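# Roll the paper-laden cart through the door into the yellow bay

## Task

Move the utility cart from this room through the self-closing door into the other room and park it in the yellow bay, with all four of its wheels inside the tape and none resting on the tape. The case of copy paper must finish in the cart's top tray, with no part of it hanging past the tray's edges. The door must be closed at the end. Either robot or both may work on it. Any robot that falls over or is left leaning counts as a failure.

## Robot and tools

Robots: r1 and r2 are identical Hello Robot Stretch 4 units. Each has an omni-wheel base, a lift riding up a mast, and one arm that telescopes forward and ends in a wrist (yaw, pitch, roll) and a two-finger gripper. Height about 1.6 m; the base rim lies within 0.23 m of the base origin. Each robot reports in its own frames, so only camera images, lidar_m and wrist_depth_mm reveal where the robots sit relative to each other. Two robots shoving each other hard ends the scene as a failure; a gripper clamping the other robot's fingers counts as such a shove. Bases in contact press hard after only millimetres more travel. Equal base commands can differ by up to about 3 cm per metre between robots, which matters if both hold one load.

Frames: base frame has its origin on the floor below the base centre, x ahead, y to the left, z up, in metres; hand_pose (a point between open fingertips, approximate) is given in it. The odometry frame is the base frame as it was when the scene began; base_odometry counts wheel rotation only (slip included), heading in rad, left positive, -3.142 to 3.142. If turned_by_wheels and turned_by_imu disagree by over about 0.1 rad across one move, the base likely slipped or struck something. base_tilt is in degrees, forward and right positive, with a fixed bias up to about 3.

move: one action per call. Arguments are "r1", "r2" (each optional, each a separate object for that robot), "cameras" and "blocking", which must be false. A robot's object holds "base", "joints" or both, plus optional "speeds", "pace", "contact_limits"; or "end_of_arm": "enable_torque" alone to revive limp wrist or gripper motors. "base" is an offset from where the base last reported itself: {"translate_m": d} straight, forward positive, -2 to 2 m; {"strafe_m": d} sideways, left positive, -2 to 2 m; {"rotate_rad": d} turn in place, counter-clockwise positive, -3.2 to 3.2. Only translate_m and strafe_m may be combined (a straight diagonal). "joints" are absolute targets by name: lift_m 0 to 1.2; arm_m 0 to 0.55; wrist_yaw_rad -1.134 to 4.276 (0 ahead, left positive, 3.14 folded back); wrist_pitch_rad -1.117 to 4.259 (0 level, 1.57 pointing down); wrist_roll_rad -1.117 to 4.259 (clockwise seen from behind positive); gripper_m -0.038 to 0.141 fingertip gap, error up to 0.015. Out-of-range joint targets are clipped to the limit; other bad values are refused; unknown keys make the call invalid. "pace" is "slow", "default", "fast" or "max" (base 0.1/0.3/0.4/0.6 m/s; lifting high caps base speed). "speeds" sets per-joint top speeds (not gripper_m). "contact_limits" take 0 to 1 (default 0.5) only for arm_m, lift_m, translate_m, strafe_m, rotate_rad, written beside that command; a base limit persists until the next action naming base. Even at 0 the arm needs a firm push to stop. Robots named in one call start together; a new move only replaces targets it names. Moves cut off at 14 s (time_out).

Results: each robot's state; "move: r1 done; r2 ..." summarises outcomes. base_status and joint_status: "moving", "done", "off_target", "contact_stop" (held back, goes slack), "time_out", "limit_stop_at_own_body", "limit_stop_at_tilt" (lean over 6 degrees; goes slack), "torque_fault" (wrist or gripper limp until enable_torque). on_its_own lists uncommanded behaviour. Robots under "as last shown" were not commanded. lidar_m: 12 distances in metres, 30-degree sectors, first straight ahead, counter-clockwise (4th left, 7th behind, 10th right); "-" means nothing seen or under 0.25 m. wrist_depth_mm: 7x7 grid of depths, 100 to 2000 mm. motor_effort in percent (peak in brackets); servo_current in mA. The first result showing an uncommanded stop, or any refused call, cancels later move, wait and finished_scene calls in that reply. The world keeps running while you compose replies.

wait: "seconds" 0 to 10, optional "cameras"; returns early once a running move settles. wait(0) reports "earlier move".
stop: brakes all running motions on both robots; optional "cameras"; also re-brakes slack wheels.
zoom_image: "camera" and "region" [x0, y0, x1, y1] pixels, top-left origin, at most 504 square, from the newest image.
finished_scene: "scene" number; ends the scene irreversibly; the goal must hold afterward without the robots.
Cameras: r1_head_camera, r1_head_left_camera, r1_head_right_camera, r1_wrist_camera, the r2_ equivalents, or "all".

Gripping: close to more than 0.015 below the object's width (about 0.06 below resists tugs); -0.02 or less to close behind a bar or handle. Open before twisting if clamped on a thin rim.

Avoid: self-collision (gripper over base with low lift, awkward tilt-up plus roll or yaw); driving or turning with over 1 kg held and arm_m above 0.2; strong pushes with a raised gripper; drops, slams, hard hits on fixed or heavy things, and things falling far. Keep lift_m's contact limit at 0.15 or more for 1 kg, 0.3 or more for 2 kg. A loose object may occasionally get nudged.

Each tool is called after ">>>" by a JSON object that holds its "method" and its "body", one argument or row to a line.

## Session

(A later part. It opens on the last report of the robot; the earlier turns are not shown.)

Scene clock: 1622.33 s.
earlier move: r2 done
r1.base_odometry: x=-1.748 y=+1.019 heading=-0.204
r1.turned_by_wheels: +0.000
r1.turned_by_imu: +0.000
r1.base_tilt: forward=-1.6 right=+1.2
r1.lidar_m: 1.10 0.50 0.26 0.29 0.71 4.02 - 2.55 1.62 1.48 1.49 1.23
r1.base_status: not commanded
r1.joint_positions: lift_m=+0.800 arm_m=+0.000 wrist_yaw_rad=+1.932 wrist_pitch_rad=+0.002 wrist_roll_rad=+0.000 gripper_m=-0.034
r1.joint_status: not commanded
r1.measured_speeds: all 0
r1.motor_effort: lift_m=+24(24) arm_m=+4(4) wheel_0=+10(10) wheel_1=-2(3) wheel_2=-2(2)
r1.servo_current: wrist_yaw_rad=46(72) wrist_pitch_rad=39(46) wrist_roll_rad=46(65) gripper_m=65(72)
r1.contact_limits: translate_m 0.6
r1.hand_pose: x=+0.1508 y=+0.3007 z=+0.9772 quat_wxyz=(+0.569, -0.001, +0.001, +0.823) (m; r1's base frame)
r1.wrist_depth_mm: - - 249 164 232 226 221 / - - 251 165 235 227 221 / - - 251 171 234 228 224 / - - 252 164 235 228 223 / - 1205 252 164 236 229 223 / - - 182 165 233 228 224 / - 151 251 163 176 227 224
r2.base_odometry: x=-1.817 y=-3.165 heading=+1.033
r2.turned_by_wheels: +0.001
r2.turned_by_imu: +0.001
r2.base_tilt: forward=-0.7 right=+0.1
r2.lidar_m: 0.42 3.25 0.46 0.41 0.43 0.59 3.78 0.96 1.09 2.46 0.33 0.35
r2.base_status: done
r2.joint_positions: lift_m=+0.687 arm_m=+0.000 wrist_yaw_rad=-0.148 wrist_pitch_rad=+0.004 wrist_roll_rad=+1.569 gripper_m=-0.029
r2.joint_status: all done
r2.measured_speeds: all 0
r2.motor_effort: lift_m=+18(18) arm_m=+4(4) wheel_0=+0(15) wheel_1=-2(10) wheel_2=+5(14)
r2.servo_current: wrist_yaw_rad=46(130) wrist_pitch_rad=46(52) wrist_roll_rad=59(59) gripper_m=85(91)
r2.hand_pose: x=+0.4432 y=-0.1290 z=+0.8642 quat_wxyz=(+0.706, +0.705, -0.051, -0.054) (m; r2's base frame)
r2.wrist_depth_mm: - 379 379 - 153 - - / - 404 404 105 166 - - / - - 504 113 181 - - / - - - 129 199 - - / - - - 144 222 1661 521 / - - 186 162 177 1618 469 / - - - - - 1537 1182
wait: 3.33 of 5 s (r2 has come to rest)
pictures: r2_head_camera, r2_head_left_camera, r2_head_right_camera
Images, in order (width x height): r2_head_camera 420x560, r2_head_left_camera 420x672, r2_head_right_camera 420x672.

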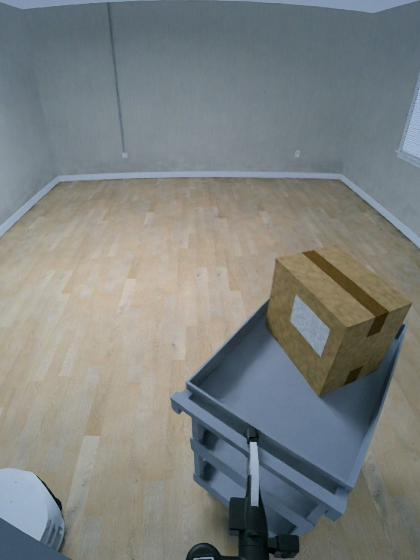

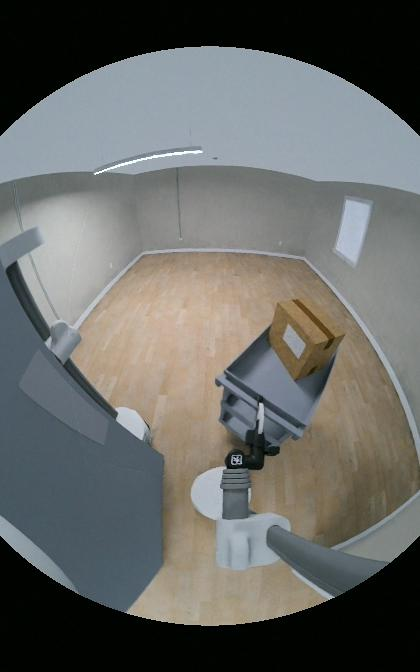

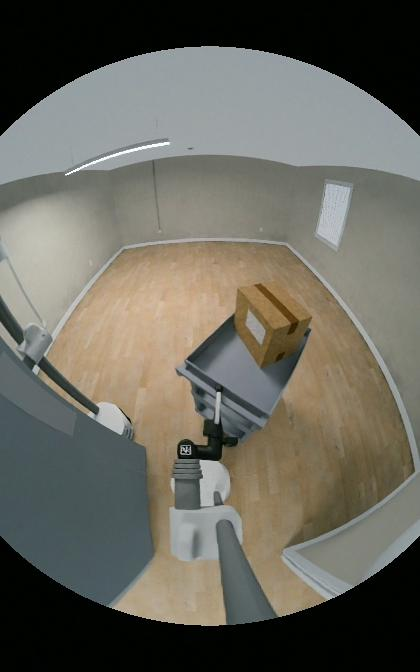

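>>> {"method": "move", "body": {
  "r2": {"base":{"translate_m":-0.5,"strafe_m":-0.04},"joints":{"wrist_yaw_rad":0.0},"speeds":{"wrist_yaw_rad":0.1},"contact_limits":{"translate_m":0.4,"strafe_m":0.3}},
  "blocking": false
}}

>>> {"method": "wait", "body": {
  "seconds": 5,
  "cameras": ["r2_head_camera","r2_head_left_camera","r2_head_right_camera"]
}}

r2: "contact_limits": translate_m and strafe_m are given together and make one move, which takes one limit: state it under one of them only
Scene clock: 1632.80 s.
r1.base_odometry: x=-1.748 y=+1.019 heading=-0.204
r1.turned_by_wheels: +0.000
r1.turned_by_imu: +0.000
r1.base_tilt: forward=-1.6 right=+1.3
r1.lidar_m: 1.12 0.53 0.28 0.31 0.74 4.01 - 2.59 1.63 1.47 1.49 1.22
r1.base_status: not commanded
r1.joint_positions: lift_m=+0.800 arm_m=+0.000 wrist_yaw_rad=+1.932 wrist_pitch_rad=+0.002 wrist_roll_rad=+0.000 gripper_m=-0.034
r1.joint_status: not commanded
r1.measured_speeds: all 0
r1.motor_effort: lift_m=+24(24) arm_m=+4(4) wheel_0=+9(10) wheel_1=-3(3) wheel_2=-2(2)
r1.servo_current: wrist_yaw_rad=52(72) wrist_pitch_rad=46(46) wrist_roll_rad=52(65) gripper_m=59(72)
r1.contact_limits: translate_m 0.6
r1.hand_pose: x=+0.1508 y=+0.3007 z=+0.9772 quat_wxyz=(+0.569, -0.001, +0.001, +0.823) (m; r1's base frame)
r1.wrist_depth_mm: - - 250 164 233 225 221 / - - 251 164 235 228 221 / - - 250 171 234 229 222 / - - 252 164 236 228 222 / - 1229 253 164 236 229 224 / - - 182 165 235 229 224 / - 151 251 163 176 227 224
r2.base_odometry: x=-1.817 y=-3.165 heading=+1.033
r2.turned_by_wheels: +0.000
r2.turned_by_imu: +0.000
r2.base_tilt: forward=-0.6 right=+0.1
r2.lidar_m: 0.45 3.26 0.45 0.42 0.43 0.58 3.79 0.94 1.08 2.45 0.35 0.35
r2.base_status: done
r2.joint_positions: lift_m=+0.687 arm_m=+0.000 wrist_yaw_rad=-0.148 wrist_pitch_rad=+0.004 wrist_roll_rad=+1.569 gripper_m=-0.029
r2.joint_status: all done
r2.measured_speeds: all 0
r2.motor_effort: lift_m=+18(18) arm_m=+4(4) wheel_0=+1(15) wheel_1=-2(10) wheel_2=+5(14)
r2.servo_current: wrist_yaw_rad=46(130) wrist_pitch_rad=39(52) wrist_roll_rad=46(59) gripper_m=85(91)
r2.hand_pose: x=+0.4432 y=-0.1290 z=+0.8642 quat_wxyz=(+0.706, +0.705, -0.051, -0.054) (m; r2's base frame)
r2.wrist_depth_mm: - 379 377 - 153 - - / - 399 404 105 166 - - / - - 500 113 181 - - / - - - 129 200 - - / - - - 144 221 1576 521 / - - 186 162 178 1576 469 / - - - - - 1618 1182
pictures: none

not run: a call was refused earlier in this reply.

>>> {"method": "move", "body": {
  "r2": {"base":{"translate_m":-0.5,"strafe_m":-0.04},"joints":{"wrist_yaw_rad":0.0},"speeds":{"wrist_yaw_rad":0.1},"contact_limits":{"translate_m":0.4}},
  "blocking": false
}}

>>> {"method": "wait", "body": {
  "seconds": 5,
  "cameras": ["r2_head_camera","r2_head_left_camera","r2_head_right_camera"]
}}

Scene clock: 1637.20 s.
move: r2 moving
r1.base_odometry: x=-1.748 y=+1.019 heading=-0.204
r1.turned_by_wheels: +0.000
r1.turned_by_imu: +0.000
r1.base_tilt: forward=-1.6 right=+1.2
r1.lidar_m: 1.10 0.54 0.26 0.30 0.73 4.04 - 2.54 1.64 1.47 1.49 1.23
r1.base_status: not commanded
r1.joint_positions: lift_m=+0.800 arm_m=+0.000 wrist_yaw_rad=+1.932 wrist_pitch_rad=+0.002 wrist_roll_rad=+0.000 gripper_m=-0.034
r1.joint_status: not commanded
r1.measured_speeds: all 0
r1.motor_effort: lift_m=+24(24) arm_m=+4(4) wheel_0=+10(10) wheel_1=-2(3) wheel_2=-2(2)
r1.servo_current: wrist_yaw_rad=52(59) wrist_pitch_rad=39(46) wrist_roll_rad=52(52) gripper_m=59(72)
r1.contact_limits: translate_m 0.6
r1.hand_pose: x=+0.1508 y=+0.3007 z=+0.9772 quat_wxyz=(+0.569, -0.001, +0.001, +0.823) (m; r1's base frame)
r1.wrist_depth_mm: - - 251 165 233 227 222 / - - 249 164 234 226 221 / - - 251 171 235 227 222 / - - 252 164 236 228 223 / - - 252 164 236 228 222 / - - 181 165 234 229 223 / - 1229 251 163 177 226 224
r2.base_odometry: x=-1.831 y=-3.193 heading=+1.033
r2.turned_by_wheels: +0.000
r2.turned_by_imu: +0.000
r2.base_tilt: forward=-0.7 right=+0.1
r2.lidar_m: 0.43 3.26 0.46 0.42 0.43 0.57 3.77 0.91 1.03 2.47 0.36 0.34
r2.base_status: translate_m moving; strafe_m moving
r2.joint_positions: lift_m=+0.687 arm_m=+0.000 wrist_yaw_rad=-0.109 wrist_pitch_rad=+0.004 wrist_roll_rad=+1.569 gripper_m=-0.029
r2.joint_status: wrist_yaw_rad moving
r2.measured_speeds: translate_m=-0.124 strafe_m=-0.010 rotate_rad=-0.003 lift_m=+0.000 arm_m=+0.000 wrist_yaw_rad=+0.091 wrist_pitch_rad=+0.000 wrist_roll_rad=+0.000
r2.motor_effort: lift_m=+18(18) arm_m=+4(4) wheel_0=-6(9) wheel_1=-8(9) wheel_2=+13(15)
r2.servo_current: wrist_yaw_rad=46(65) wrist_pitch_rad=46(46) wrist_roll_rad=52(59) gripper_m=91(91)
r2.contact_limits: translate_m 0.4
r2.hand_pose: x=+0.4480 y=-0.1184 z=+0.8642 quat_wxyz=(+0.707, +0.706, -0.037, -0.040) (m; r2's base frame)
r2.wrist_depth_mm: - 379 377 - 154 - - / - 404 404 106 167 - - / - - 508 114 182 - - / - - - 128 200 - - / - - - 145 224 1756 521 / - - 184 164 177 1576 480 / - - - - - 1430 1205
pictures: none

Scene clock: 1639.87 s.
earlier move: r2 done
r1.base_odometry: x=-1.748 y=+1.019 heading=-0.204
r1.turned_by_wheels: +0.000
r1.turned_by_imu: +0.000
r1.base_tilt: forward=-1.6 right=+1.2
r1.lidar_m: 1.10 0.53 0.27 0.30 0.77 4.03 - 2.59 1.63 1.47 1.49 1.24
r1.base_status: not commanded
r1.joint_positions: lift_m=+0.800 arm_m=+0.000 wrist_yaw_rad=+1.932 wrist_pitch_rad=+0.002 wrist_roll_rad=+0.000 gripper_m=-0.034
r1.joint_status: not commanded
r1.measured_speeds: all 0
r1.motor_effort: lift_m=+24(24) arm_m=+4(4) wheel_0=+10(11) wheel_1=-3(3) wheel_2=-2(2)
r1.servo_current: wrist_yaw_rad=59(72) wrist_pitch_rad=26(52) wrist_roll_rad=39(72) gripper_m=65(72)
r1.contact_limits: translate_m 0.6
r1.hand_pose: x=+0.1508 y=+0.3007 z=+0.9772 quat_wxyz=(+0.569, -0.001, +0.001, +0.823) (m; r1's base frame)
r1.wrist_depth_mm: - - 250 165 235 226 221 / - - 249 164 235 227 222 / - - 250 171 234 227 222 / - - 251 164 235 228 222 / - - 252 164 236 229 223 / - - 183 165 235 229 223 / - - 251 162 177 226 224
r2.base_odometry: x=-2.039 y=-3.615 heading=+1.033
r2.turned_by_wheels: +0.000
r2.turned_by_imu: +0.000
r2.base_tilt: forward=-0.7 right=+0.1
r2.lidar_m: 0.42 0.47 0.46 0.42 0.45 3.32 3.23 3.30 0.60 0.97 2.54 0.42
r2.base_status: done
r2.joint_positions: lift_m=+0.687 arm_m=+0.000 wrist_yaw_rad=+0.001 wrist_pitch_rad=+0.004 wrist_roll_rad=+1.569 gripper_m=-0.029
r2.joint_status: all done
r2.measured_speeds: all 0
r2.motor_effort: lift_m=+17(18) arm_m=+4(4) wheel_0=-1(11) wheel_1=-3(11) wheel_2=+3(15)
r2.servo_current: wrist_yaw_rad=52(72) wrist_pitch_rad=46(52) wrist_roll_rad=46(59) gripper_m=78(91)
r2.contact_limits: translate_m 0.4
r2.hand_pose: x=+0.4594 y=-0.0871 z=+0.8642 quat_wxyz=(+0.708, +0.706, +0.002, -0.001) (m; r2's base frame)
r2.wrist_depth_mm: - - - 143 200 707 - / - - 512 149 206 778 - / - 452 445 153 213 - - / - - 492 159 220 - - / - - 574 166 228 - - / - - 187 171 178 1756 - / - - - - - 1397 473
wait: 2.67 of 5 s (r2 has come to rest)
pictures: r2_head_camera, r2_head_left_camera, r2_head_right_camera
Images, in order (width x height): r2_head_camera 420x560, r2_head_left_camera 420x672, r2_head_right_camera 420x672.

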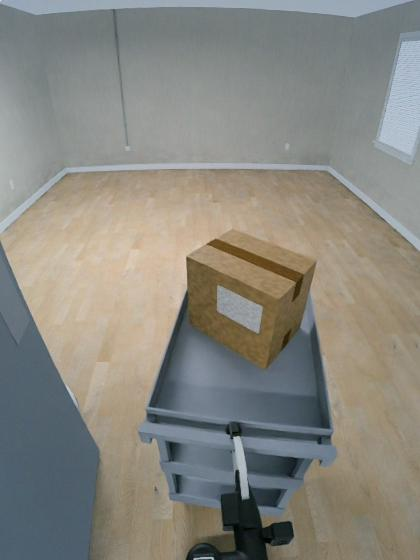

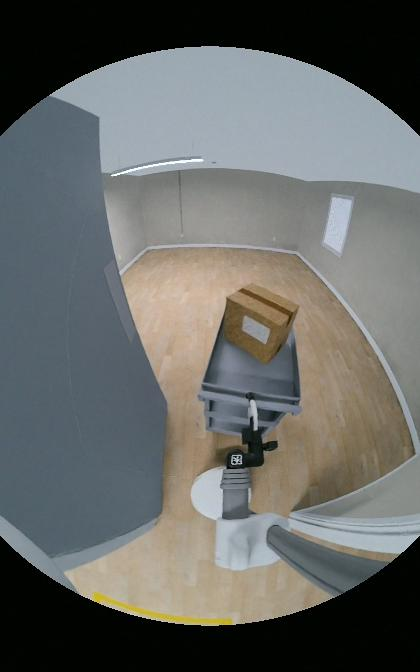

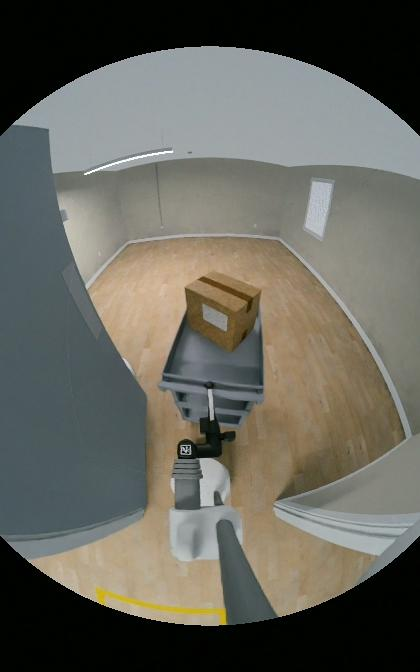

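>>> {"method": "move", "body": {
  "r2": {"base":{"translate_m":-0.6,"strafe_m":0.0},"contact_limits":{"translate_m":0.4}},
  "blocking": false
}}

>>> {"method": "wait", "body": {
  "seconds": 5,
  "cameras": ["r2_head_camera","r2_head_left_camera","r2_head_right_camera"]
}}

Scene clock: 1644.00 s.
move: r2 moving
r1: as last shown
r1.lidar_m: 1.10 0.52 0.26 0.29 0.77 4.06 - 2.55 1.66 1.47 1.48 1.23
r1.motor_effort: lift_m=+24(24) arm_m=+4(4) wheel_0=+10(10) wheel_1=-3(3) wheel_2=-2(2)
r1.servo_current: wrist_yaw_rad=52(65) wrist_pitch_rad=39(52) wrist_roll_rad=33(65) gripper_m=65(65)
r1.contact_limits: translate_m 0.6
r1.wrist_depth_mm: - - 249 165 234 227 221 / - - 250 164 234 226 222 / - - 251 171 235 227 222 / - - 252 164 236 227 222 / - - 253 164 236 228 224 / - - 183 165 234 229 224 / - - 251 163 177 226 224
r2.base_odometry: x=-2.055 y=-3.642 heading=+1.033
r2.turned_by_wheels: +0.000
r2.turned_by_imu: +0.000
r2.base_tilt: forward=-0.7 right=+0.1
r2.lidar_m: 0.39 0.45 0.46 0.41 0.41 3.27 3.19 3.28 0.57 0.86 2.52 0.42
r2.base_status: translate_m moving; strafe_m moving
r2.joint_positions: lift_m=+0.687 arm_m=+0.000 wrist_yaw_rad=+0.002 wrist_pitch_rad=+0.004 wrist_roll_rad=+1.569 gripper_m=-0.029
r2.joint_status: not commanded
r2.measured_speeds: translate_m=-0.123 strafe_m=-0.001 rotate_rad=-0.003 lift_m=+0.000 arm_m=+0.000 wrist_yaw_rad=+0.000 wrist_pitch_rad=+0.000 wrist_roll_rad=+0.000
r2.motor_effort: lift_m=+18(18) arm_m=+0(4) wheel_0=-5(9) wheel_1=-8(8) wheel_2=+16(16)
r2.servo_current: wrist_yaw_rad=59(59) wrist_pitch_rad=46(46) wrist_roll_rad=46(59) gripper_m=85(91)
r2.contact_limits: translate_m 0.4
r2.hand_pose: x=+0.4595 y=-0.0868 z=+0.8642 quat_wxyz=(+0.708, +0.706, +0.002, -0.001) (m; r2's base frame)
r2.wrist_depth_mm: - - - 148 204 1537 - / - - 530 152 209 768 - / - 473 445 156 216 - - / - - 488 161 224 842 - / - - 574 167 229 - - / - - 185 172 179 - - / - - - - - 517 484
pictures: none

Scene clock: 1647.00 s.
earlier move: r2 done
r1.base_odometry: x=-1.748 y=+1.019 heading=-0.204
r1.turned_by_wheels: +0.000
r1.turned_by_imu: +0.000
r1.base_tilt: forward=-1.6 right=+1.3
r1.lidar_m: 1.10 0.51 0.26 0.29 3.26 4.05 - 2.53 1.65 1.48 1.51 1.23
r1.base_status: not commanded
r1.joint_positions: lift_m=+0.800 arm_m=+0.000 wrist_yaw_rad=+1.932 wrist_pitch_rad=+0.002 wrist_roll_rad=+0.000 gripper_m=-0.034
r1.joint_status: not commanded
r1.measured_speeds: all 0
r1.motor_effort: lift_m=+24(24) arm_m=+4(4) wheel_0=+10(11) wheel_1=-3(3) wheel_2=-2(2)
r1.servo_current: wrist_yaw_rad=39(65) wrist_pitch_rad=46(52) wrist_roll_rad=59(72) gripper_m=65(72)
r1.contact_limits: translate_m 0.6
r1.hand_pose: x=+0.1508 y=+0.3007 z=+0.9772 quat_wxyz=(+0.569, -0.001, +0.001, +0.823) (m; r1's base frame)
r1.wrist_depth_mm: - - 249 165 235 226 220 / - - 251 165 234 226 222 / - - 250 171 234 228 223 / - - 251 164 235 229 222 / - - 252 164 236 228 224 / - - 184 165 235 229 223 / - - 252 163 177 226 225
r2.base_odometry: x=-2.346 y=-4.130 heading=+1.033
r2.turned_by_wheels: +0.000
r2.turned_by_imu: +0.001
r2.base_tilt: forward=-0.7 right=+0.1
r2.lidar_m: 0.32 0.32 0.53 0.91 2.43 2.70 2.58 2.72 2.50 0.89 0.58 0.48
r2.base_status: done
r2.joint_positions: lift_m=+0.687 arm_m=+0.000 wrist_yaw_rad=+0.002 wrist_pitch_rad=+0.004 wrist_roll_rad=+1.569 gripper_m=-0.029
r2.joint_status: not commanded
r2.measured_speeds: all 0
r2.motor_effort: lift_m=+18(18) arm_m=-3(4) wheel_0=-2(13) wheel_1=-3(11) wheel_2=+2(16)
r2.servo_current: wrist_yaw_rad=46(65) wrist_pitch_rad=39(46) wrist_roll_rad=59(59) gripper_m=85(98)
r2.contact_limits: translate_m 0.4
r2.hand_pose: x=+0.4595 y=-0.0868 z=+0.8642 quat_wxyz=(+0.708, +0.706, +0.002, -0.001) (m; r2's base frame)
r2.wrist_depth_mm: - - - 279 - 1576 1160 / - - - 296 319 338 338 / - - - 215 286 1708 512 / - - - 200 263 1863 - / - - 585 186 244 842 - / - - 185 172 178 - - / - - 466 - 213 - -
wait: 3.00 of 5 s (r2 has come to rest)
pictures: r2_head_camera, r2_head_left_camera, r2_head_right_camera
Images, in order (width x height): r2_head_camera 420x560, r2_head_left_camera 420x672, r2_head_right_camera 420x672.

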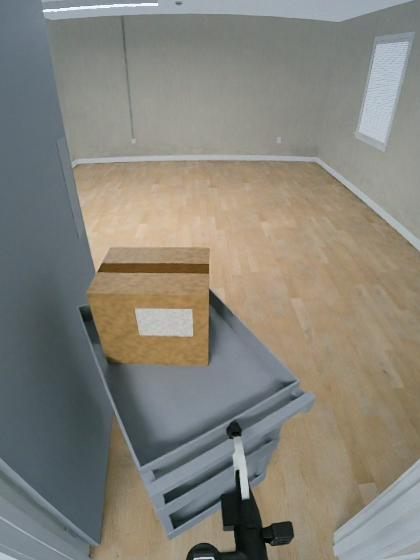

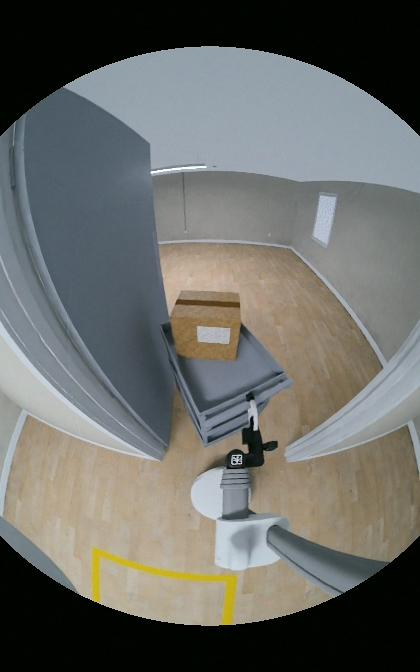

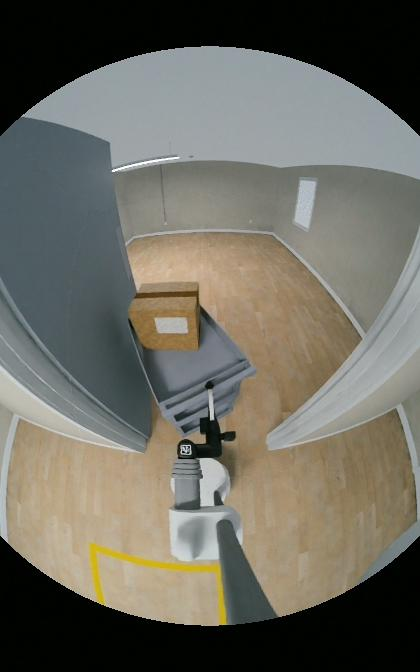

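>>> {"method": "move", "body": {
  "r2": {"base":{"translate_m":-0.3,"strafe_m":0.12},"contact_limits":{"translate_m":0.3},"pace":"slow"},
  "blocking": false
}}

>>> {"method": "wait", "body": {
  "seconds": 5,
  "cameras": ["r2_head_camera","r2_head_left_camera","r2_head_right_camera"]
}}

Scene clock: 1655.27 s.
move: r2 moving
r1: as last shown
r1.base_tilt: forward=-1.5 right=+1.2
r1.lidar_m: 1.09 0.51 0.26 0.28 3.26 4.02 - 2.58 1.63 1.48 1.49 1.24
r1.motor_effort: lift_m=+24(24) arm_m=+4(4) wheel_0=+10(10) wheel_1=-3(3) wheel_2=-2(2)
r1.servo_current: wrist_yaw_rad=46(59) wrist_pitch_rad=33(46) wrist_roll_rad=46(59) gripper_m=65(65)
r1.contact_limits: translate_m 0.6
r1.wrist_depth_mm: - - 249 164 233 227 221 / - - 250 165 235 227 221 / - - 251 171 235 227 222 / - - 251 164 236 228 222 / - - 252 164 236 229 223 / - - 184 164 234 229 223 / - - 251 163 176 226 224
r2.base_odometry: x=-2.357 y=-4.138 heading=+1.033
r2.turned_by_wheels: +0.000
r2.turned_by_imu: +0.001
r2.base_tilt: forward=-0.7 right=+0.1
r2.lidar_m: 0.32 0.31 0.53 0.94 2.45 2.69 2.59 2.70 2.46 0.93 0.59 0.49
r2.base_status: translate_m moving; strafe_m moving
r2.joint_positions: lift_m=+0.687 arm_m=+0.000 wrist_yaw_rad=+0.002 wrist_pitch_rad=+0.004 wrist_roll_rad=+1.569 gripper_m=-0.029
r2.joint_status: not commanded
r2.measured_speeds: translate_m=-0.048 strafe_m=+0.019 rotate_rad=-0.001 lift_m=+0.000 arm_m=+0.000 wrist_yaw_rad=+0.000 wrist_pitch_rad=+0.000 wrist_roll_rad=+0.000
r2.motor_effort: lift_m=+18(18) arm_m=-3(4) wheel_0=-9(9) wheel_1=-8(8) wheel_2=+10(12)
r2.servo_current: wrist_yaw_rad=52(59) wrist_pitch_rad=46(46) wrist_roll_rad=65(65) gripper_m=91(91)
r2.contact_limits: translate_m 0.3
r2.hand_pose: x=+0.4595 y=-0.0868 z=+0.8642 quat_wxyz=(+0.708, +0.706, +0.002, -0.001) (m; r2's base frame)
r2.wrist_depth_mm: - - - 279 - 1537 1098 / - - - 300 315 342 342 / - - - 212 286 1756 500 / - - - 200 260 1921 - / - - 569 186 243 831 - / - - 186 172 178 - - / - - 466 - 213 - -
pictures: none

Scene clock: 1659.20 s.
earlier move: r2 done
r1.base_odometry: x=-1.748 y=+1.019 heading=-0.204
r1.turned_by_wheels: +0.000
r1.turned_by_imu: +0.000
r1.base_tilt: forward=-1.6 right=+1.3
r1.lidar_m: 1.12 0.53 0.27 0.28 3.26 4.03 - 2.54 1.63 1.47 1.50 1.22
r1.base_status: not commanded
r1.joint_positions: lift_m=+0.800 arm_m=+0.000 wrist_yaw_rad=+1.932 wrist_pitch_rad=+0.002 wrist_roll_rad=+0.000 gripper_m=-0.034
r1.joint_status: not commanded
r1.measured_speeds: all 0
r1.motor_effort: lift_m=+24(24) arm_m=+4(4) wheel_0=+9(11) wheel_1=-2(3) wheel_2=-2(2)
r1.servo_current: wrist_yaw_rad=59(65) wrist_pitch_rad=46(52) wrist_roll_rad=46(72) gripper_m=52(72)
r1.contact_limits: translate_m 0.6
r1.hand_pose: x=+0.1508 y=+0.3007 z=+0.9772 quat_wxyz=(+0.569, -0.001, +0.001, +0.823) (m; r1's base frame)
r1.wrist_depth_mm: - - 249 164 234 226 221 / - - 250 165 233 227 220 / - - 249 172 236 228 223 / - - 251 164 235 229 222 / - - 252 164 236 229 224 / - - 184 164 234 229 224 / - - 251 163 177 226 224
r2.base_odometry: x=-2.603 y=-4.326 heading=+1.033
r2.turned_by_wheels: +0.000
r2.turned_by_imu: +0.000
r2.base_tilt: forward=-0.7 right=+0.1
r2.lidar_m: 0.35 0.32 0.75 2.11 2.33 2.36 2.28 2.39 2.59 2.00 0.82 0.47
r2.base_status: done
r2.joint_positions: lift_m=+0.687 arm_m=+0.000 wrist_yaw_rad=+0.001 wrist_pitch_rad=+0.004 wrist_roll_rad=+1.569 gripper_m=-0.029
r2.joint_status: not commanded
r2.measured_speeds: all 0
r2.motor_effort: lift_m=+18(18) arm_m=-3(4) wheel_0=-2(13) wheel_1=-4(8) wheel_2=+8(13)
r2.servo_current: wrist_yaw_rad=33(59) wrist_pitch_rad=39(46) wrist_roll_rad=39(65) gripper_m=85(91)
r2.contact_limits: translate_m 0.3
r2.hand_pose: x=+0.4594 y=-0.0872 z=+0.8642 quat_wxyz=(+0.708, +0.706, +0.002, -0.001) (m; r2's base frame)
r2.wrist_depth_mm: - - - 222 293 303 303 / - - - 208 279 1708 1229 / - - - 200 260 1808 535 / - - - 189 250 842 - / - - 462 182 239 842 - / - - 185 173 179 - - / - 136 496 - 219 - -
wait: 3.93 of 5 s (r2 has come to rest)
pictures: r2_head_camera, r2_head_left_camera, r2_head_right_camera
Images, in order (width x height): r2_head_camera 420x560, r2_head_left_camera 420x672, r2_head_right_camera 420x672.

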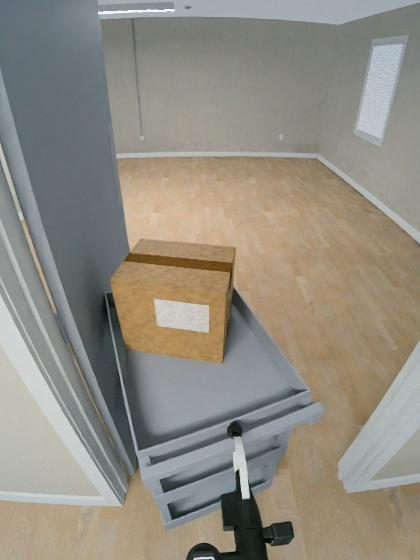

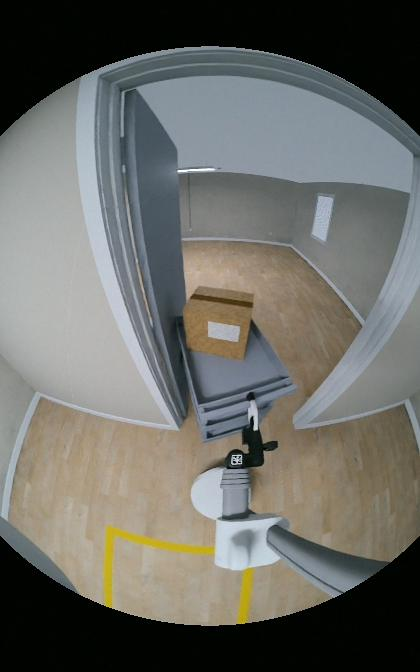

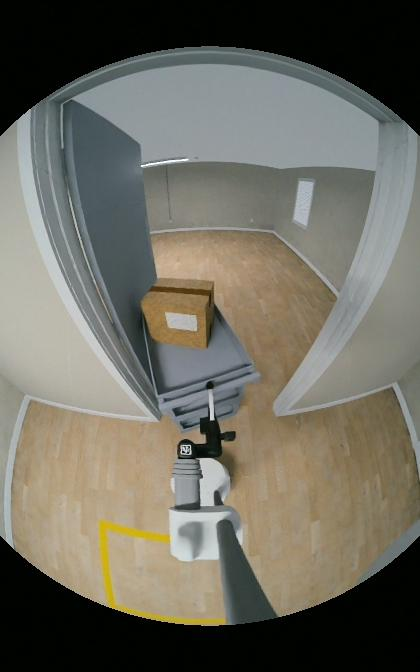

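>>> {"method": "move", "body": {
  "r2": {"base":{"translate_m":-0.25},"contact_limits":{"translate_m":0.3},"pace":"slow"},
  "blocking": false
}}

>>> {"method": "wait", "body": {
  "seconds": 5,
  "cameras": ["r2_head_camera","r2_head_left_camera"]
}}

Scene clock: 1666.13 s.
move: r2 moving
r1: as last shown
r1.lidar_m: 1.11 0.54 0.25 0.31 3.27 4.01 - 2.53 1.64 1.48 1.48 1.22
r1.motor_effort: lift_m=+24(24) arm_m=+4(4) wheel_0=+9(10) wheel_1=-2(3) wheel_2=-2(2)
r1.servo_current: wrist_yaw_rad=59(65) wrist_pitch_rad=39(46) wrist_roll_rad=46(59) gripper_m=65(72)
r1.contact_limits: translate_m 0.6
r1.wrist_depth_mm: - - 250 165 234 225 221 / - - 250 164 236 227 221 / - - 250 171 236 226 222 / - - 252 164 235 228 222 / - - 253 164 235 229 223 / - - 183 165 235 229 224 / - - 251 163 176 227 224
r2.base_odometry: x=-2.609 y=-4.337 heading=+1.034
r2.turned_by_wheels: +0.000
r2.turned_by_imu: +0.001
r2.base_tilt: forward=-0.6 right=+0.0
r2.lidar_m: 0.35 0.35 0.77 2.16 2.32 2.39 2.27 2.36 2.61 2.10 0.84 0.46
r2.base_status: translate_m moving
r2.joint_positions: lift_m=+0.687 arm_m=+0.000 wrist_yaw_rad=+0.003 wrist_pitch_rad=+0.004 wrist_roll_rad=+1.569 gripper_m=-0.029
r2.joint_status: not commanded
r2.measured_speeds: translate_m=-0.049 strafe_m=+0.000 rotate_rad=+0.001 lift_m=+0.000 arm_m=+0.000 wrist_yaw_rad=+0.011 wrist_pitch_rad=+0.000 wrist_roll_rad=+0.000
r2.motor_effort: lift_m=+18(18) arm_m=-4(4) wheel_0=-5(6) wheel_1=-7(7) wheel_2=+14(14)
r2.servo_current: wrist_yaw_rad=52(52) wrist_pitch_rad=39(46) wrist_roll_rad=46(46) gripper_m=91(91)
r2.contact_limits: translate_m 0.3
r2.hand_pose: x=+0.4595 y=-0.0866 z=+0.8642 quat_wxyz=(+0.708, +0.706, +0.002, +0.000) (m; r2's base frame)
r2.wrist_depth_mm: - - - 220 289 296 298 / - - - 207 272 1708 1229 / - - - 197 260 1708 - / - - 654 189 249 831 - / - - 466 182 239 831 - / - 492 185 174 178 - - / - 136 504 - 220 - -
pictures: none

Scene clock: 1669.40 s.
earlier move: r2 done
r1.base_odometry: x=-1.748 y=+1.019 heading=-0.204
r1.turned_by_wheels: +0.000
r1.turned_by_imu: +0.000
r1.base_tilt: forward=-1.6 right=+1.3
r1.lidar_m: 1.10 0.52 0.25 0.28 3.25 4.03 - 2.54 1.64 1.46 1.49 1.22
r1.base_status: not commanded
r1.joint_positions: lift_m=+0.800 arm_m=+0.000 wrist_yaw_rad=+1.932 wrist_pitch_rad=+0.002 wrist_roll_rad=+0.000 gripper_m=-0.034
r1.joint_status: not commanded
r1.measured_speeds: all 0
r1.motor_effort: lift_m=+24(24) arm_m=+3(4) wheel_0=+9(10) wheel_1=-2(3) wheel_2=-2(2)
r1.servo_current: wrist_yaw_rad=33(65) wrist_pitch_rad=46(52) wrist_roll_rad=59(65) gripper_m=65(72)
r1.contact_limits: translate_m 0.6
r1.hand_pose: x=+0.1508 y=+0.3007 z=+0.9772 quat_wxyz=(+0.569, -0.001, +0.001, +0.823) (m; r1's base frame)
r1.wrist_depth_mm: - - 250 165 233 227 221 / - - 250 165 235 229 221 / - - 250 172 235 228 223 / - - 251 164 236 228 222 / - - 252 164 236 228 224 / - - 183 165 235 229 224 / - - 250 163 177 226 224
r2.base_odometry: x=-2.731 y=-4.540 heading=+1.033
r2.turned_by_wheels: +0.000
r2.turned_by_imu: +0.001
r2.base_tilt: forward=-0.7 right=+0.1
r2.lidar_m: 0.35 0.34 1.13 2.22 2.29 2.13 2.03 2.13 2.58 2.49 1.10 0.44
r2.base_status: done
r2.joint_positions: lift_m=+0.687 arm_m=+0.000 wrist_yaw_rad=+0.004 wrist_pitch_rad=+0.004 wrist_roll_rad=+1.569 gripper_m=-0.029
r2.joint_status: not commanded
r2.measured_speeds: all 0
r2.motor_effort: lift_m=+18(18) arm_m=-3(4) wheel_0=-1(7) wheel_1=-5(8) wheel_2=+8(14)
r2.servo_current: wrist_yaw_rad=59(65) wrist_pitch_rad=46(52) wrist_roll_rad=46(59) gripper_m=85(91)
r2.contact_limits: translate_m 0.3
r2.hand_pose: x=+0.4596 y=-0.0863 z=+0.8642 quat_wxyz=(+0.708, +0.706, +0.003, +0.000) (m; r2's base frame)
r2.wrist_depth_mm: - - - 213 282 289 290 / - - - 202 267 1708 1160 / - - - 195 256 1863 - / - - 615 187 247 831 - / - - 477 181 238 - - / - 496 186 174 178 - - / - - 508 - 222 - -
wait: 3.27 of 5 s (r2 has come to rest)
pictures: r2_head_camera, r2_head_left_camera
Images, in order (width x height): r2_head_camera 420x560, r2_head_left_camera 420x672.

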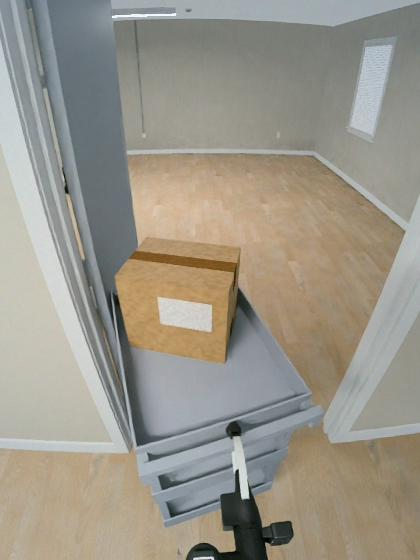

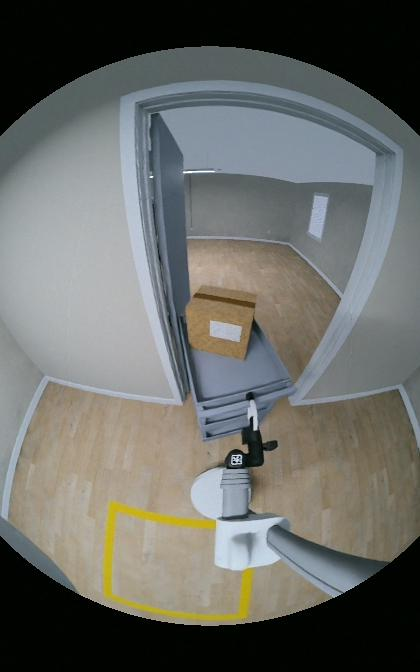

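>>> {"method": "move", "body": {
  "r2": {"base":{"translate_m":-0.3,"strafe_m":0.03},"contact_limits":{"translate_m":0.3},"pace":"slow"},
  "blocking": false
}}

>>> {"method": "wait", "body": {
  "seconds": 5,
  "cameras": ["r2_head_camera","r2_head_left_camera"]
}}

Scene clock: 1675.07 s.
move: r2 moving
r1: as last shown
r1.base_tilt: forward=-1.6 right=+1.2
r1.lidar_m: 1.11 0.54 0.26 0.29 3.25 4.03 - 2.57 1.64 1.47 1.50 1.21
r1.motor_effort: lift_m=+24(24) arm_m=+4(4) wheel_0=+9(10) wheel_1=-2(3) wheel_2=-2(2)
r1.servo_current: wrist_yaw_rad=39(59) wrist_pitch_rad=39(46) wrist_roll_rad=39(65) gripper_m=65(65)
r1.contact_limits: translate_m 0.6
r1.wrist_depth_mm: - - 249 164 235 227 221 / - - 250 164 234 227 221 / - - 250 171 235 227 223 / - - 252 164 236 228 222 / - - 252 164 236 229 224 / - - 184 164 234 229 224 / - - 252 163 176 226 223
r2.base_odometry: x=-2.738 y=-4.550 heading=+1.034
r2.turned_by_wheels: +0.000
r2.turned_by_imu: +0.001
r2.base_tilt: forward=-0.6 right=+0.1
r2.lidar_m: 0.33 0.37 1.14 2.21 2.33 2.11 2.01 2.12 2.57 2.50 1.11 0.44
r2.base_status: translate_m moving; strafe_m moving
r2.joint_positions: lift_m=+0.687 arm_m=+0.000 wrist_yaw_rad=+0.004 wrist_pitch_rad=+0.004 wrist_roll_rad=+1.569 gripper_m=-0.029
r2.joint_status: not commanded
r2.measured_speeds: translate_m=-0.050 strafe_m=+0.005 rotate_rad=+0.001 lift_m=+0.000 arm_m=+0.000 wrist_yaw_rad=+0.000 wrist_pitch_rad=+0.000 wrist_roll_rad=+0.000
r2.motor_effort: lift_m=+18(18) arm_m=-3(4) wheel_0=-5(7) wheel_1=-6(8) wheel_2=+13(13)
r2.servo_current: wrist_yaw_rad=39(65) wrist_pitch_rad=39(46) wrist_roll_rad=46(59) gripper_m=85(91)
r2.contact_limits: translate_m 0.3
r2.hand_pose: x=+0.4596 y=-0.0863 z=+0.8642 quat_wxyz=(+0.708, +0.706, +0.003, +0.000) (m; r2's base frame)
r2.wrist_depth_mm: - - - 213 281 296 291 / - - - 202 266 1661 1182 / - - - 195 256 1808 - / - - 609 187 246 842 - / - - 473 181 239 - - / - 492 185 173 179 - - / - - 512 - 221 - -
pictures: none

Scene clock: 1678.87 s.
earlier move: r2 done
r1.base_odometry: x=-1.748 y=+1.019 heading=-0.204
r1.turned_by_wheels: +0.000
r1.turned_by_imu: +0.000
r1.base_tilt: forward=-1.6 right=+1.3
r1.lidar_m: 1.10 0.50 0.27 0.31 3.27 4.00 - 2.56 1.64 1.48 1.49 1.22
r1.base_status: not commanded
r1.joint_positions: lift_m=+0.800 arm_m=+0.000 wrist_yaw_rad=+1.932 wrist_pitch_rad=+0.002 wrist_roll_rad=+0.000 gripper_m=-0.034
r1.joint_status: not commanded
r1.measured_speeds: all 0
r1.motor_effort: lift_m=+24(24) arm_m=+4(4) wheel_0=+9(10) wheel_1=-2(3) wheel_2=-2(2)
r1.servo_current: wrist_yaw_rad=65(72) wrist_pitch_rad=39(52) wrist_roll_rad=39(65) gripper_m=65(72)
r1.contact_limits: translate_m 0.6
r1.hand_pose: x=+0.1508 y=+0.3007 z=+0.9772 quat_wxyz=(+0.569, -0.001, +0.001, +0.823) (m; r1's base frame)
r1.wrist_depth_mm: - - 249 164 233 226 221 / - - 250 165 234 227 222 / - - 251 171 234 227 221 / - - 251 165 235 228 221 / - - 253 164 235 229 224 / - - 183 164 234 228 224 / - - 251 163 177 227 224
r2.base_odometry: x=-2.910 y=-4.782 heading=+1.033
r2.turned_by_wheels: -0.001
r2.turned_by_imu: -0.001
r2.base_tilt: forward=-0.7 right=+0.0
r2.lidar_m: 0.36 0.37 1.54 2.21 2.30 1.79 1.74 1.80 2.52 2.52 1.52 0.48
r2.base_status: done
r2.joint_positions: lift_m=+0.687 arm_m=+0.000 wrist_yaw_rad=-0.002 wrist_pitch_rad=+0.004 wrist_roll_rad=+1.569 gripper_m=-0.029
r2.joint_status: not commanded
r2.measured_speeds: all 0
r2.motor_effort: lift_m=+18(18) arm_m=-4(4) wheel_0=-7(11) wheel_1=-4(8) wheel_2=+5(13)
r2.servo_current: wrist_yaw_rad=52(65) wrist_pitch_rad=46(52) wrist_roll_rad=46(65) gripper_m=85(98)
r2.contact_limits: translate_m 0.3
r2.hand_pose: x=+0.4591 y=-0.0879 z=+0.8642 quat_wxyz=(+0.708, +0.706, +0.001, -0.002) (m; r2's base frame)
r2.wrist_depth_mm: - - - 206 272 301 301 / - - - 198 262 1661 1182 / - - - 191 252 1708 - / - - 564 184 244 842 - / - - 473 178 237 - - / - 500 185 173 179 - - / - 136 521 - 224 - -
wait: 3.80 of 5 s (r2 has come to rest)
pictures: r2_head_camera, r2_head_left_camera
Images, in order (width x height): r2_head_camera 420x560, r2_head_left_camera 420x672.

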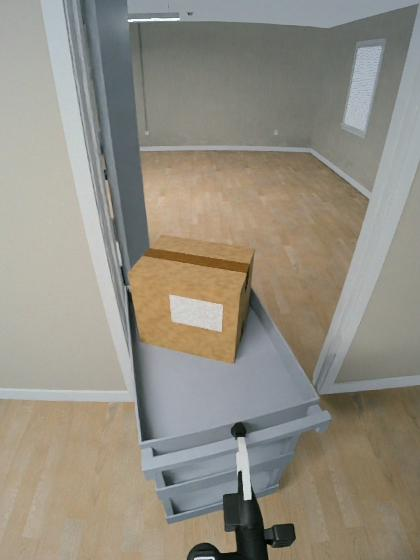

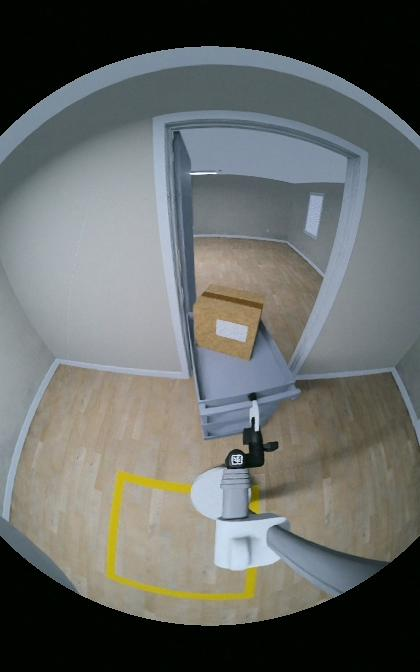

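>>> {"method": "move", "body": {
  "r2": {"base":{"translate_m":-0.35,"strafe_m":0.0},"contact_limits":{"translate_m":0.3},"pace":"slow"},
  "blocking": false
}}

>>> {"method": "wait", "body": {
  "seconds": 5,
  "cameras": ["r2_head_camera","r2_head_left_camera"]
}}

Scene clock: 1685.80 s.
move: r2 moving
r1: as last shown
r1.base_tilt: forward=-1.6 right=+1.2
r1.lidar_m: 1.10 0.53 0.27 0.30 3.29 4.04 - 2.56 1.63 1.48 1.50 1.23
r1.motor_effort: lift_m=+24(24) arm_m=+4(4) wheel_0=+10(10) wheel_1=-2(3) wheel_2=-2(2)
r1.servo_current: wrist_yaw_rad=59(65) wrist_pitch_rad=46(52) wrist_roll_rad=59(65) gripper_m=65(65)
r1.contact_limits: translate_m 0.6
r1.wrist_depth_mm: - - 249 164 232 226 221 / - - 250 164 235 226 221 / - - 251 170 234 228 223 / - - 251 164 236 228 223 / - - 252 164 235 228 224 / - - 184 165 235 229 224 / - - 251 163 177 226 224
r2.base_odometry: x=-2.916 y=-4.793 heading=+1.032
r2.turned_by_wheels: +0.000
r2.turned_by_imu: +0.000
r2.base_tilt: forward=-0.7 right=+0.1
r2.lidar_m: 0.37 0.36 1.54 2.21 2.29 1.80 1.73 1.82 2.49 2.53 1.52 0.45
r2.base_status: translate_m moving; strafe_m moving
r2.joint_positions: lift_m=+0.687 arm_m=+0.000 wrist_yaw_rad=-0.002 wrist_pitch_rad=+0.004 wrist_roll_rad=+1.569 gripper_m=-0.029
r2.joint_status: not commanded
r2.measured_speeds: translate_m=-0.049 strafe_m=+0.000 rotate_rad=+0.000 lift_m=+0.000 arm_m=+0.000 wrist_yaw_rad=+0.000 wrist_pitch_rad=+0.000 wrist_roll_rad=+0.000
r2.motor_effort: lift_m=+18(18) arm_m=-4(4) wheel_0=-10(10) wheel_1=-8(8) wheel_2=+10(10)
r2.servo_current: wrist_yaw_rad=46(52) wrist_pitch_rad=39(46) wrist_roll_rad=52(59) gripper_m=85(91)
r2.contact_limits: translate_m 0.3
r2.hand_pose: x=+0.4591 y=-0.0879 z=+0.8642 quat_wxyz=(+0.708, +0.706, +0.001, -0.002) (m; r2's base frame)
r2.wrist_depth_mm: - - - 204 272 301 301 / - - - 198 259 1708 1182 / - - - 190 252 1708 - / - - 564 183 245 842 - / - - 473 179 236 - - / - 500 185 174 179 - - / - 136 525 - 224 - -
pictures: none

Scene clock: 1690.07 s.
earlier move: r2 done
r1.base_odometry: x=-1.748 y=+1.019 heading=-0.204
r1.turned_by_wheels: +0.000
r1.turned_by_imu: +0.000
r1.base_tilt: forward=-1.6 right=+1.2
r1.lidar_m: 1.10 0.52 0.25 0.28 3.26 4.05 - 2.53 1.64 1.48 1.48 1.24
r1.base_status: not commanded
r1.joint_positions: lift_m=+0.800 arm_m=+0.000 wrist_yaw_rad=+1.932 wrist_pitch_rad=+0.002 wrist_roll_rad=+0.000 gripper_m=-0.034
r1.joint_status: not commanded
r1.measured_speeds: all 0
r1.motor_effort: lift_m=+24(24) arm_m=+4(4) wheel_0=+9(10) wheel_1=-2(3) wheel_2=-2(2)
r1.servo_current: wrist_yaw_rad=46(72) wrist_pitch_rad=46(52) wrist_roll_rad=39(65) gripper_m=59(72)
r1.contact_limits: translate_m 0.6
r1.hand_pose: x=+0.1508 y=+0.3007 z=+0.9772 quat_wxyz=(+0.569, -0.001, +0.001, +0.823) (m; r1's base frame)
r1.wrist_depth_mm: - - 249 165 234 226 220 / - - 249 164 235 226 221 / - - 250 171 235 227 222 / - - 251 164 235 228 222 / - - 251 164 236 228 223 / - - 184 165 234 229 225 / - - 251 163 176 225 224
r2.base_odometry: x=-3.089 y=-5.083 heading=+1.033
r2.turned_by_wheels: +0.001
r2.turned_by_imu: +0.001
r2.base_tilt: forward=-0.7 right=+0.1
r2.lidar_m: 0.37 0.38 2.05 2.20 1.99 1.46 1.37 1.45 2.00 2.50 2.00 0.44
r2.base_status: done
r2.joint_positions: lift_m=+0.687 arm_m=+0.000 wrist_yaw_rad=+0.000 wrist_pitch_rad=+0.004 wrist_roll_rad=+1.569 gripper_m=-0.029
r2.joint_status: not commanded
r2.measured_speeds: all 0
r2.motor_effort: lift_m=+18(18) arm_m=-3(4) wheel_0=-1(10) wheel_1=-5(8) wheel_2=+7(11)
r2.servo_current: wrist_yaw_rad=39(65) wrist_pitch_rad=39(52) wrist_roll_rad=52(59) gripper_m=85(98)
r2.contact_limits: translate_m 0.3
r2.hand_pose: x=+0.4593 y=-0.0873 z=+0.8642 quat_wxyz=(+0.708, +0.706, +0.001, -0.001) (m; r2's base frame)
r2.wrist_depth_mm: - - - 191 256 1618 1042 / - - - 188 250 1708 539 / - - - 184 245 798 - / - - 500 180 240 842 - / - - 480 177 235 - - / - 512 185 173 179 - - / - - 549 - 228 - -
wait: 4.27 of 5 s (r2 has come to rest)
pictures: r2_head_camera, r2_head_left_camera
Images, in order (width x height): r2_head_camera 420x560, r2_head_left_camera 420x672.

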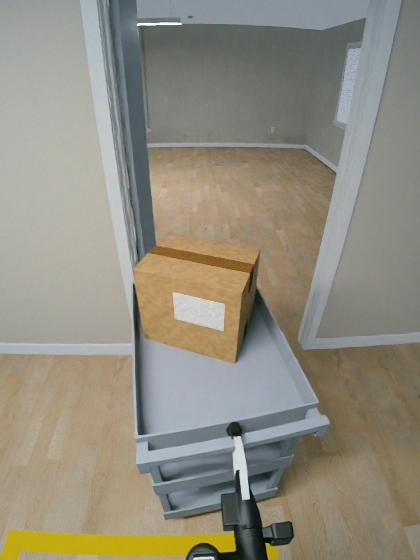

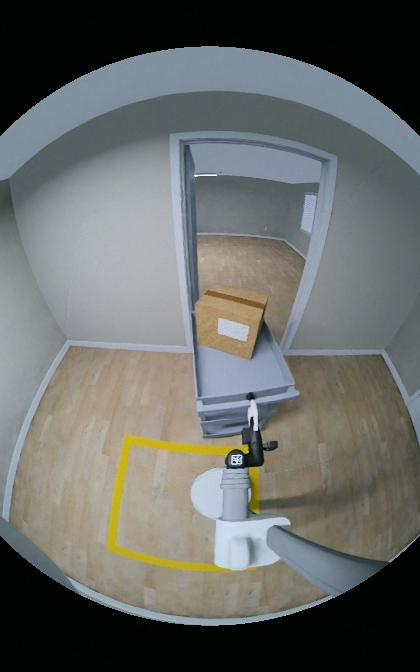

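>>> {"method": "move", "body": {
  "r2": {"base":{"translate_m":-0.5,"strafe_m":0.2},"contact_limits":{"translate_m":0.3}},
  "blocking": false
}}

>>> {"method": "wait", "body": {
  "seconds": 5,
  "cameras": ["r2_head_camera","r2_head_left_camera"]
}}

Scene clock: 1705.73 s.
move: r2 moving
r1: as last shown
r1.base_tilt: forward=-1.6 right=+1.3
r1.lidar_m: 1.09 0.51 0.26 0.29 3.26 4.01 - 2.54 1.63 1.49 1.49 1.24
r1.motor_effort: lift_m=+24(24) arm_m=+4(4) wheel_0=+10(10) wheel_1=-2(3) wheel_2=-2(2)
r1.servo_current: wrist_yaw_rad=46(65) wrist_pitch_rad=46(46) wrist_roll_rad=59(59) gripper_m=59(65)
r1.contact_limits: translate_m 0.6
r1.wrist_depth_mm: - - 249 165 233 227 221 / - - 251 165 234 226 222 / - - 250 171 236 226 222 / - - 252 165 234 229 223 / - - 252 164 236 229 223 / - - 185 165 233 229 224 / - - 251 163 176 226 224
r2.base_odometry: x=-3.116 y=-5.103 heading=+1.033
r2.turned_by_wheels: +0.000
r2.turned_by_imu: +0.000
r2.base_tilt: forward=-0.6 right=+0.0
r2.lidar_m: 0.37 0.36 2.08 2.19 1.93 1.42 1.36 1.41 1.98 2.54 2.06 0.44
r2.base_status: translate_m moving; strafe_m moving
r2.joint_positions: lift_m=+0.687 arm_m=+0.000 wrist_yaw_rad=+0.001 wrist_pitch_rad=+0.004 wrist_roll_rad=+1.569 gripper_m=-0.029
r2.joint_status: not commanded
r2.measured_speeds: translate_m=-0.122 strafe_m=+0.050 rotate_rad=+0.003 lift_m=+0.000 arm_m=+0.000 wrist_yaw_rad=-0.002 wrist_pitch_rad=+0.000 wrist_roll_rad=+0.000
r2.motor_effort: lift_m=+18(18) arm_m=-4(4) wheel_0=-12(12) wheel_1=-7(8) wheel_2=+14(15)
r2.servo_current: wrist_yaw_rad=39(59) wrist_pitch_rad=39(46) wrist_roll_rad=52(52) gripper_m=85(91)
r2.contact_limits: translate_m 0.3
r2.hand_pose: x=+0.4594 y=-0.0871 z=+0.8642 quat_wxyz=(+0.708, +0.706, +0.002, -0.001) (m; r2's base frame)
r2.wrist_depth_mm: - - - 191 256 1464 1118 / - - - 189 250 1661 535 / - - - 185 245 798 - / - - 500 181 240 866 - / - - 480 177 236 - - / - 521 184 173 179 - - / - 136 554 - 228 - -
pictures: none

Scene clock: 1708.43 s.
earlier move: r2 done
r1.base_odometry: x=-1.748 y=+1.019 heading=-0.204
r1.turned_by_wheels: +0.000
r1.turned_by_imu: +0.000
r1.base_tilt: forward=-1.6 right=+1.2
r1.lidar_m: 1.11 0.53 0.28 0.29 3.26 4.05 - 2.54 1.64 1.48 1.50 1.26
r1.base_status: not commanded
r1.joint_positions: lift_m=+0.800 arm_m=+0.000 wrist_yaw_rad=+1.932 wrist_pitch_rad=+0.002 wrist_roll_rad=+0.000 gripper_m=-0.034
r1.joint_status: not commanded
r1.measured_speeds: all 0
r1.motor_effort: lift_m=+24(24) arm_m=+4(4) wheel_0=+9(10) wheel_1=-2(3) wheel_2=-2(2)
r1.servo_current: wrist_yaw_rad=52(65) wrist_pitch_rad=39(46) wrist_roll_rad=59(65) gripper_m=59(72)
r1.contact_limits: translate_m 0.6
r1.hand_pose: x=+0.1508 y=+0.3007 z=+0.9772 quat_wxyz=(+0.569, -0.001, +0.001, +0.823) (m; r1's base frame)
r1.wrist_depth_mm: - - 251 164 233 226 221 / - - 250 164 234 226 223 / - - 251 171 234 226 223 / - - 251 164 235 229 223 / - - 254 164 236 228 224 / - - 185 164 234 229 224 / - - 250 163 177 226 224
r2.base_odometry: x=-3.517 y=-5.409 heading=+1.032
r2.turned_by_wheels: +0.000
r2.turned_by_imu: -0.002
r2.base_tilt: forward=-0.6 right=+0.1
r2.lidar_m: 0.40 0.46 2.07 1.99 1.30 0.92 0.88 0.92 1.26 2.70 2.72 0.41
r2.base_status: done
r2.joint_positions: lift_m=+0.687 arm_m=+0.000 wrist_yaw_rad=-0.002 wrist_pitch_rad=+0.004 wrist_roll_rad=+1.569 gripper_m=-0.029
r2.joint_status: not commanded
r2.measured_speeds: all 0
r2.motor_effort: lift_m=+18(18) arm_m=-3(4) wheel_0=-5(16) wheel_1=-5(8) wheel_2=+2(15)
r2.servo_current: wrist_yaw_rad=46(59) wrist_pitch_rad=46(46) wrist_roll_rad=46(65) gripper_m=78(91)
r2.contact_limits: translate_m 0.3
r2.hand_pose: x=+0.4591 y=-0.0881 z=+0.8642 quat_wxyz=(+0.708, +0.706, +0.000, -0.002) (m; r2's base frame)
r2.wrist_depth_mm: - - - 147 204 715 - / 1661 - 530 151 209 768 - / 1756 466 442 156 215 - - / 1708 - 492 160 222 842 - / 1661 - 569 167 229 - - / - - 183 171 179 - - / - - - - - 120 492
wait: 2.70 of 5 s (r2 has come to rest)
pictures: r2_head_camera, r2_head_left_camera
Images, in order (width x height): r2_head_camera 420x560, r2_head_left_camera 420x672.

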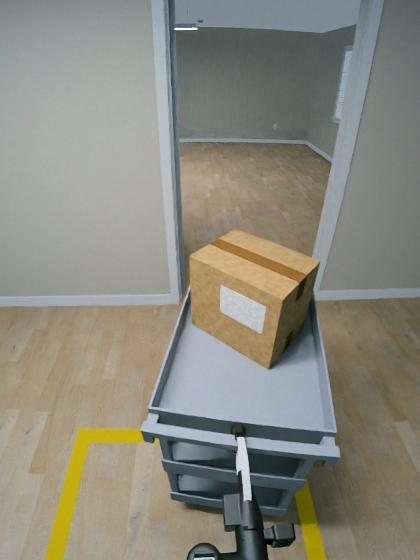

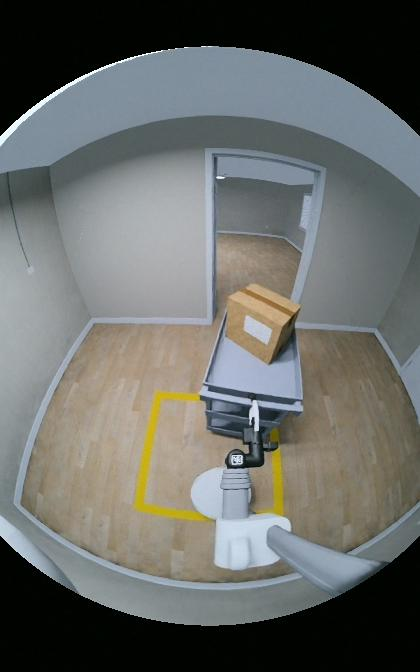

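>>> {"method": "move", "body": {
  "r2": {"base":{"translate_m":-0.47,"strafe_m":0.3},"contact_limits":{"translate_m":0.3},"pace":"slow"},
  "blocking": false
}}

>>> {"method": "wait", "body": {
  "seconds": 8,
  "cameras": ["r2_head_camera","r2_head_left_camera"]
}}

Scene clock: 1717.43 s.
move: r2 moving
r1: as last shown
r1.base_tilt: forward=-1.6 right=+1.3
r1.lidar_m: 1.10 0.55 0.25 0.31 3.26 4.05 - 2.57 1.63 1.47 1.49 1.24
r1.servo_current: wrist_yaw_rad=59(59) wrist_pitch_rad=39(46) wrist_roll_rad=52(59) gripper_m=65(72)
r1.contact_limits: translate_m 0.6
r1.wrist_depth_mm: - - 249 165 234 226 220 / - - 250 164 235 226 221 / - - 251 171 234 228 221 / - - 250 164 236 228 222 / - - 252 164 236 228 223 / - - 184 164 235 229 224 / - - 251 163 176 226 224
r2.base_odometry: x=-3.530 y=-5.416 heading=+1.032
r2.turned_by_wheels: +0.000
r2.turned_by_imu: +0.001
r2.base_tilt: forward=-0.7 right=+0.0
r2.lidar_m: 0.40 0.46 2.07 1.99 1.26 0.91 0.86 0.90 1.28 2.74 2.74 0.40
r2.base_status: translate_m moving; strafe_m moving
r2.joint_positions: lift_m=+0.687 arm_m=+0.000 wrist_yaw_rad=-0.002 wrist_pitch_rad=+0.004 wrist_roll_rad=+1.569 gripper_m=-0.029
r2.joint_status: not commanded
r2.measured_speeds: translate_m=-0.046 strafe_m=+0.029 rotate_rad=+0.000 lift_m=+0.000 arm_m=+0.000 wrist_yaw_rad=+0.000 wrist_pitch_rad=+0.000 wrist_roll_rad=+0.000
r2.motor_effort: lift_m=+18(18) arm_m=-3(4) wheel_0=-12(12) wheel_1=+2(5) wheel_2=+8(10)
r2.servo_current: wrist_yaw_rad=33(52) wrist_pitch_rad=46(46) wrist_roll_rad=39(59) gripper_m=85(91)
r2.contact_limits: translate_m 0.3
r2.hand_pose: x=+0.4591 y=-0.0881 z=+0.8642 quat_wxyz=(+0.708, +0.706, +0.000, -0.002) (m; r2's base frame)
r2.wrist_depth_mm: - - - 146 202 661 - / 1661 - 521 151 208 768 - / 1708 459 442 155 216 - - / 1661 - 496 160 222 - - / 1661 - 580 167 230 - - / - - 183 172 179 - - / - - - - - 120 480
pictures: none

Scene clock: 1723.67 s.
earlier move: r2 done
r1.base_odometry: x=-1.748 y=+1.019 heading=-0.204
r1.turned_by_wheels: +0.000
r1.turned_by_imu: +0.000
r1.base_tilt: forward=-1.6 right=+1.3
r1.lidar_m: 1.10 0.51 0.27 0.27 3.26 4.05 - 2.58 1.60 1.48 1.50 1.21
r1.base_status: not commanded
r1.joint_positions: lift_m=+0.800 arm_m=+0.000 wrist_yaw_rad=+1.932 wrist_pitch_rad=+0.002 wrist_roll_rad=+0.000 gripper_m=-0.034
r1.joint_status: not commanded
r1.measured_speeds: all 0
r1.motor_effort: lift_m=+24(24) arm_m=+4(4) wheel_0=+10(10) wheel_1=-2(3) wheel_2=-2(2)
r1.servo_current: wrist_yaw_rad=39(72) wrist_pitch_rad=39(52) wrist_roll_rad=39(65) gripper_m=65(72)
r1.contact_limits: translate_m 0.6
r1.hand_pose: x=+0.1508 y=+0.3007 z=+0.9772 quat_wxyz=(+0.569, -0.001, +0.001, +0.823) (m; r1's base frame)
r1.wrist_depth_mm: - - 249 165 233 226 220 / - - 250 165 235 227 220 / - - 251 171 236 227 221 / - - 250 164 235 227 222 / - - 252 163 236 228 223 / - - 183 165 234 229 224 / - - 251 163 176 226 224
r2.base_odometry: x=-4.016 y=-5.659 heading=+1.033
r2.turned_by_wheels: +0.000
r2.turned_by_imu: -0.002
r2.base_tilt: forward=-0.7 right=+0.1
r2.lidar_m: 0.45 2.42 1.78 1.69 0.61 0.45 0.41 0.44 0.62 1.69 3.15 0.34
r2.base_status: done
r2.joint_positions: lift_m=+0.687 arm_m=+0.000 wrist_yaw_rad=-0.003 wrist_pitch_rad=+0.004 wrist_roll_rad=+1.569 gripper_m=-0.029
r2.joint_status: not commanded
r2.measured_speeds: all 0
r2.motor_effort: lift_m=+18(18) arm_m=-4(4) wheel_0=-5(14) wheel_1=+4(7) wheel_2=+5(10)
r2.servo_current: wrist_yaw_rad=39(59) wrist_pitch_rad=39(52) wrist_roll_rad=52(65) gripper_m=85(98)
r2.contact_limits: translate_m 0.3
r2.hand_pose: x=+0.4590 y=-0.0883 z=+0.8642 quat_wxyz=(+0.708, +0.706, +0.000, -0.002) (m; r2's base frame)
r2.wrist_depth_mm: - 357 351 - 136 - - / - 459 442 - 151 - - / - - 591 - 169 - - / - - - 107 187 564 - / - - - 127 224 1576 492 / - - 185 151 175 1576 462 / - - - - 362 357 375
wait: 6.23 of 8 s (r2 has come to rest)
pictures: r2_head_camera, r2_head_left_camera
Images, in order (width x height): r2_head_camera 420x560, r2_head_left_camera 420x672.

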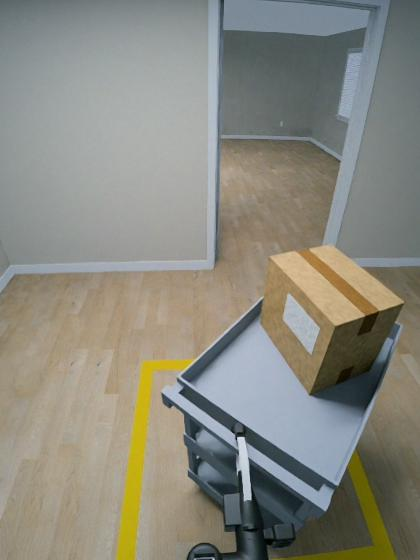

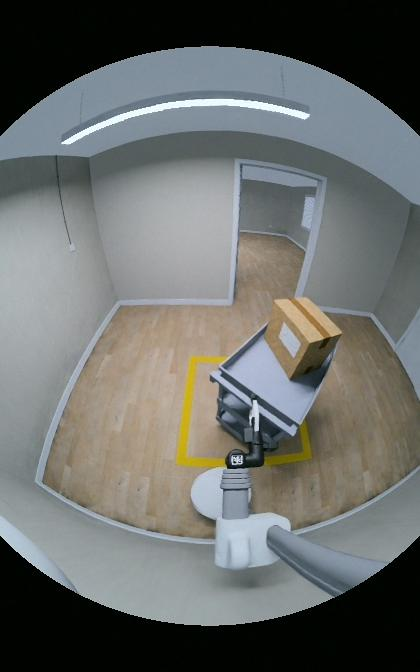

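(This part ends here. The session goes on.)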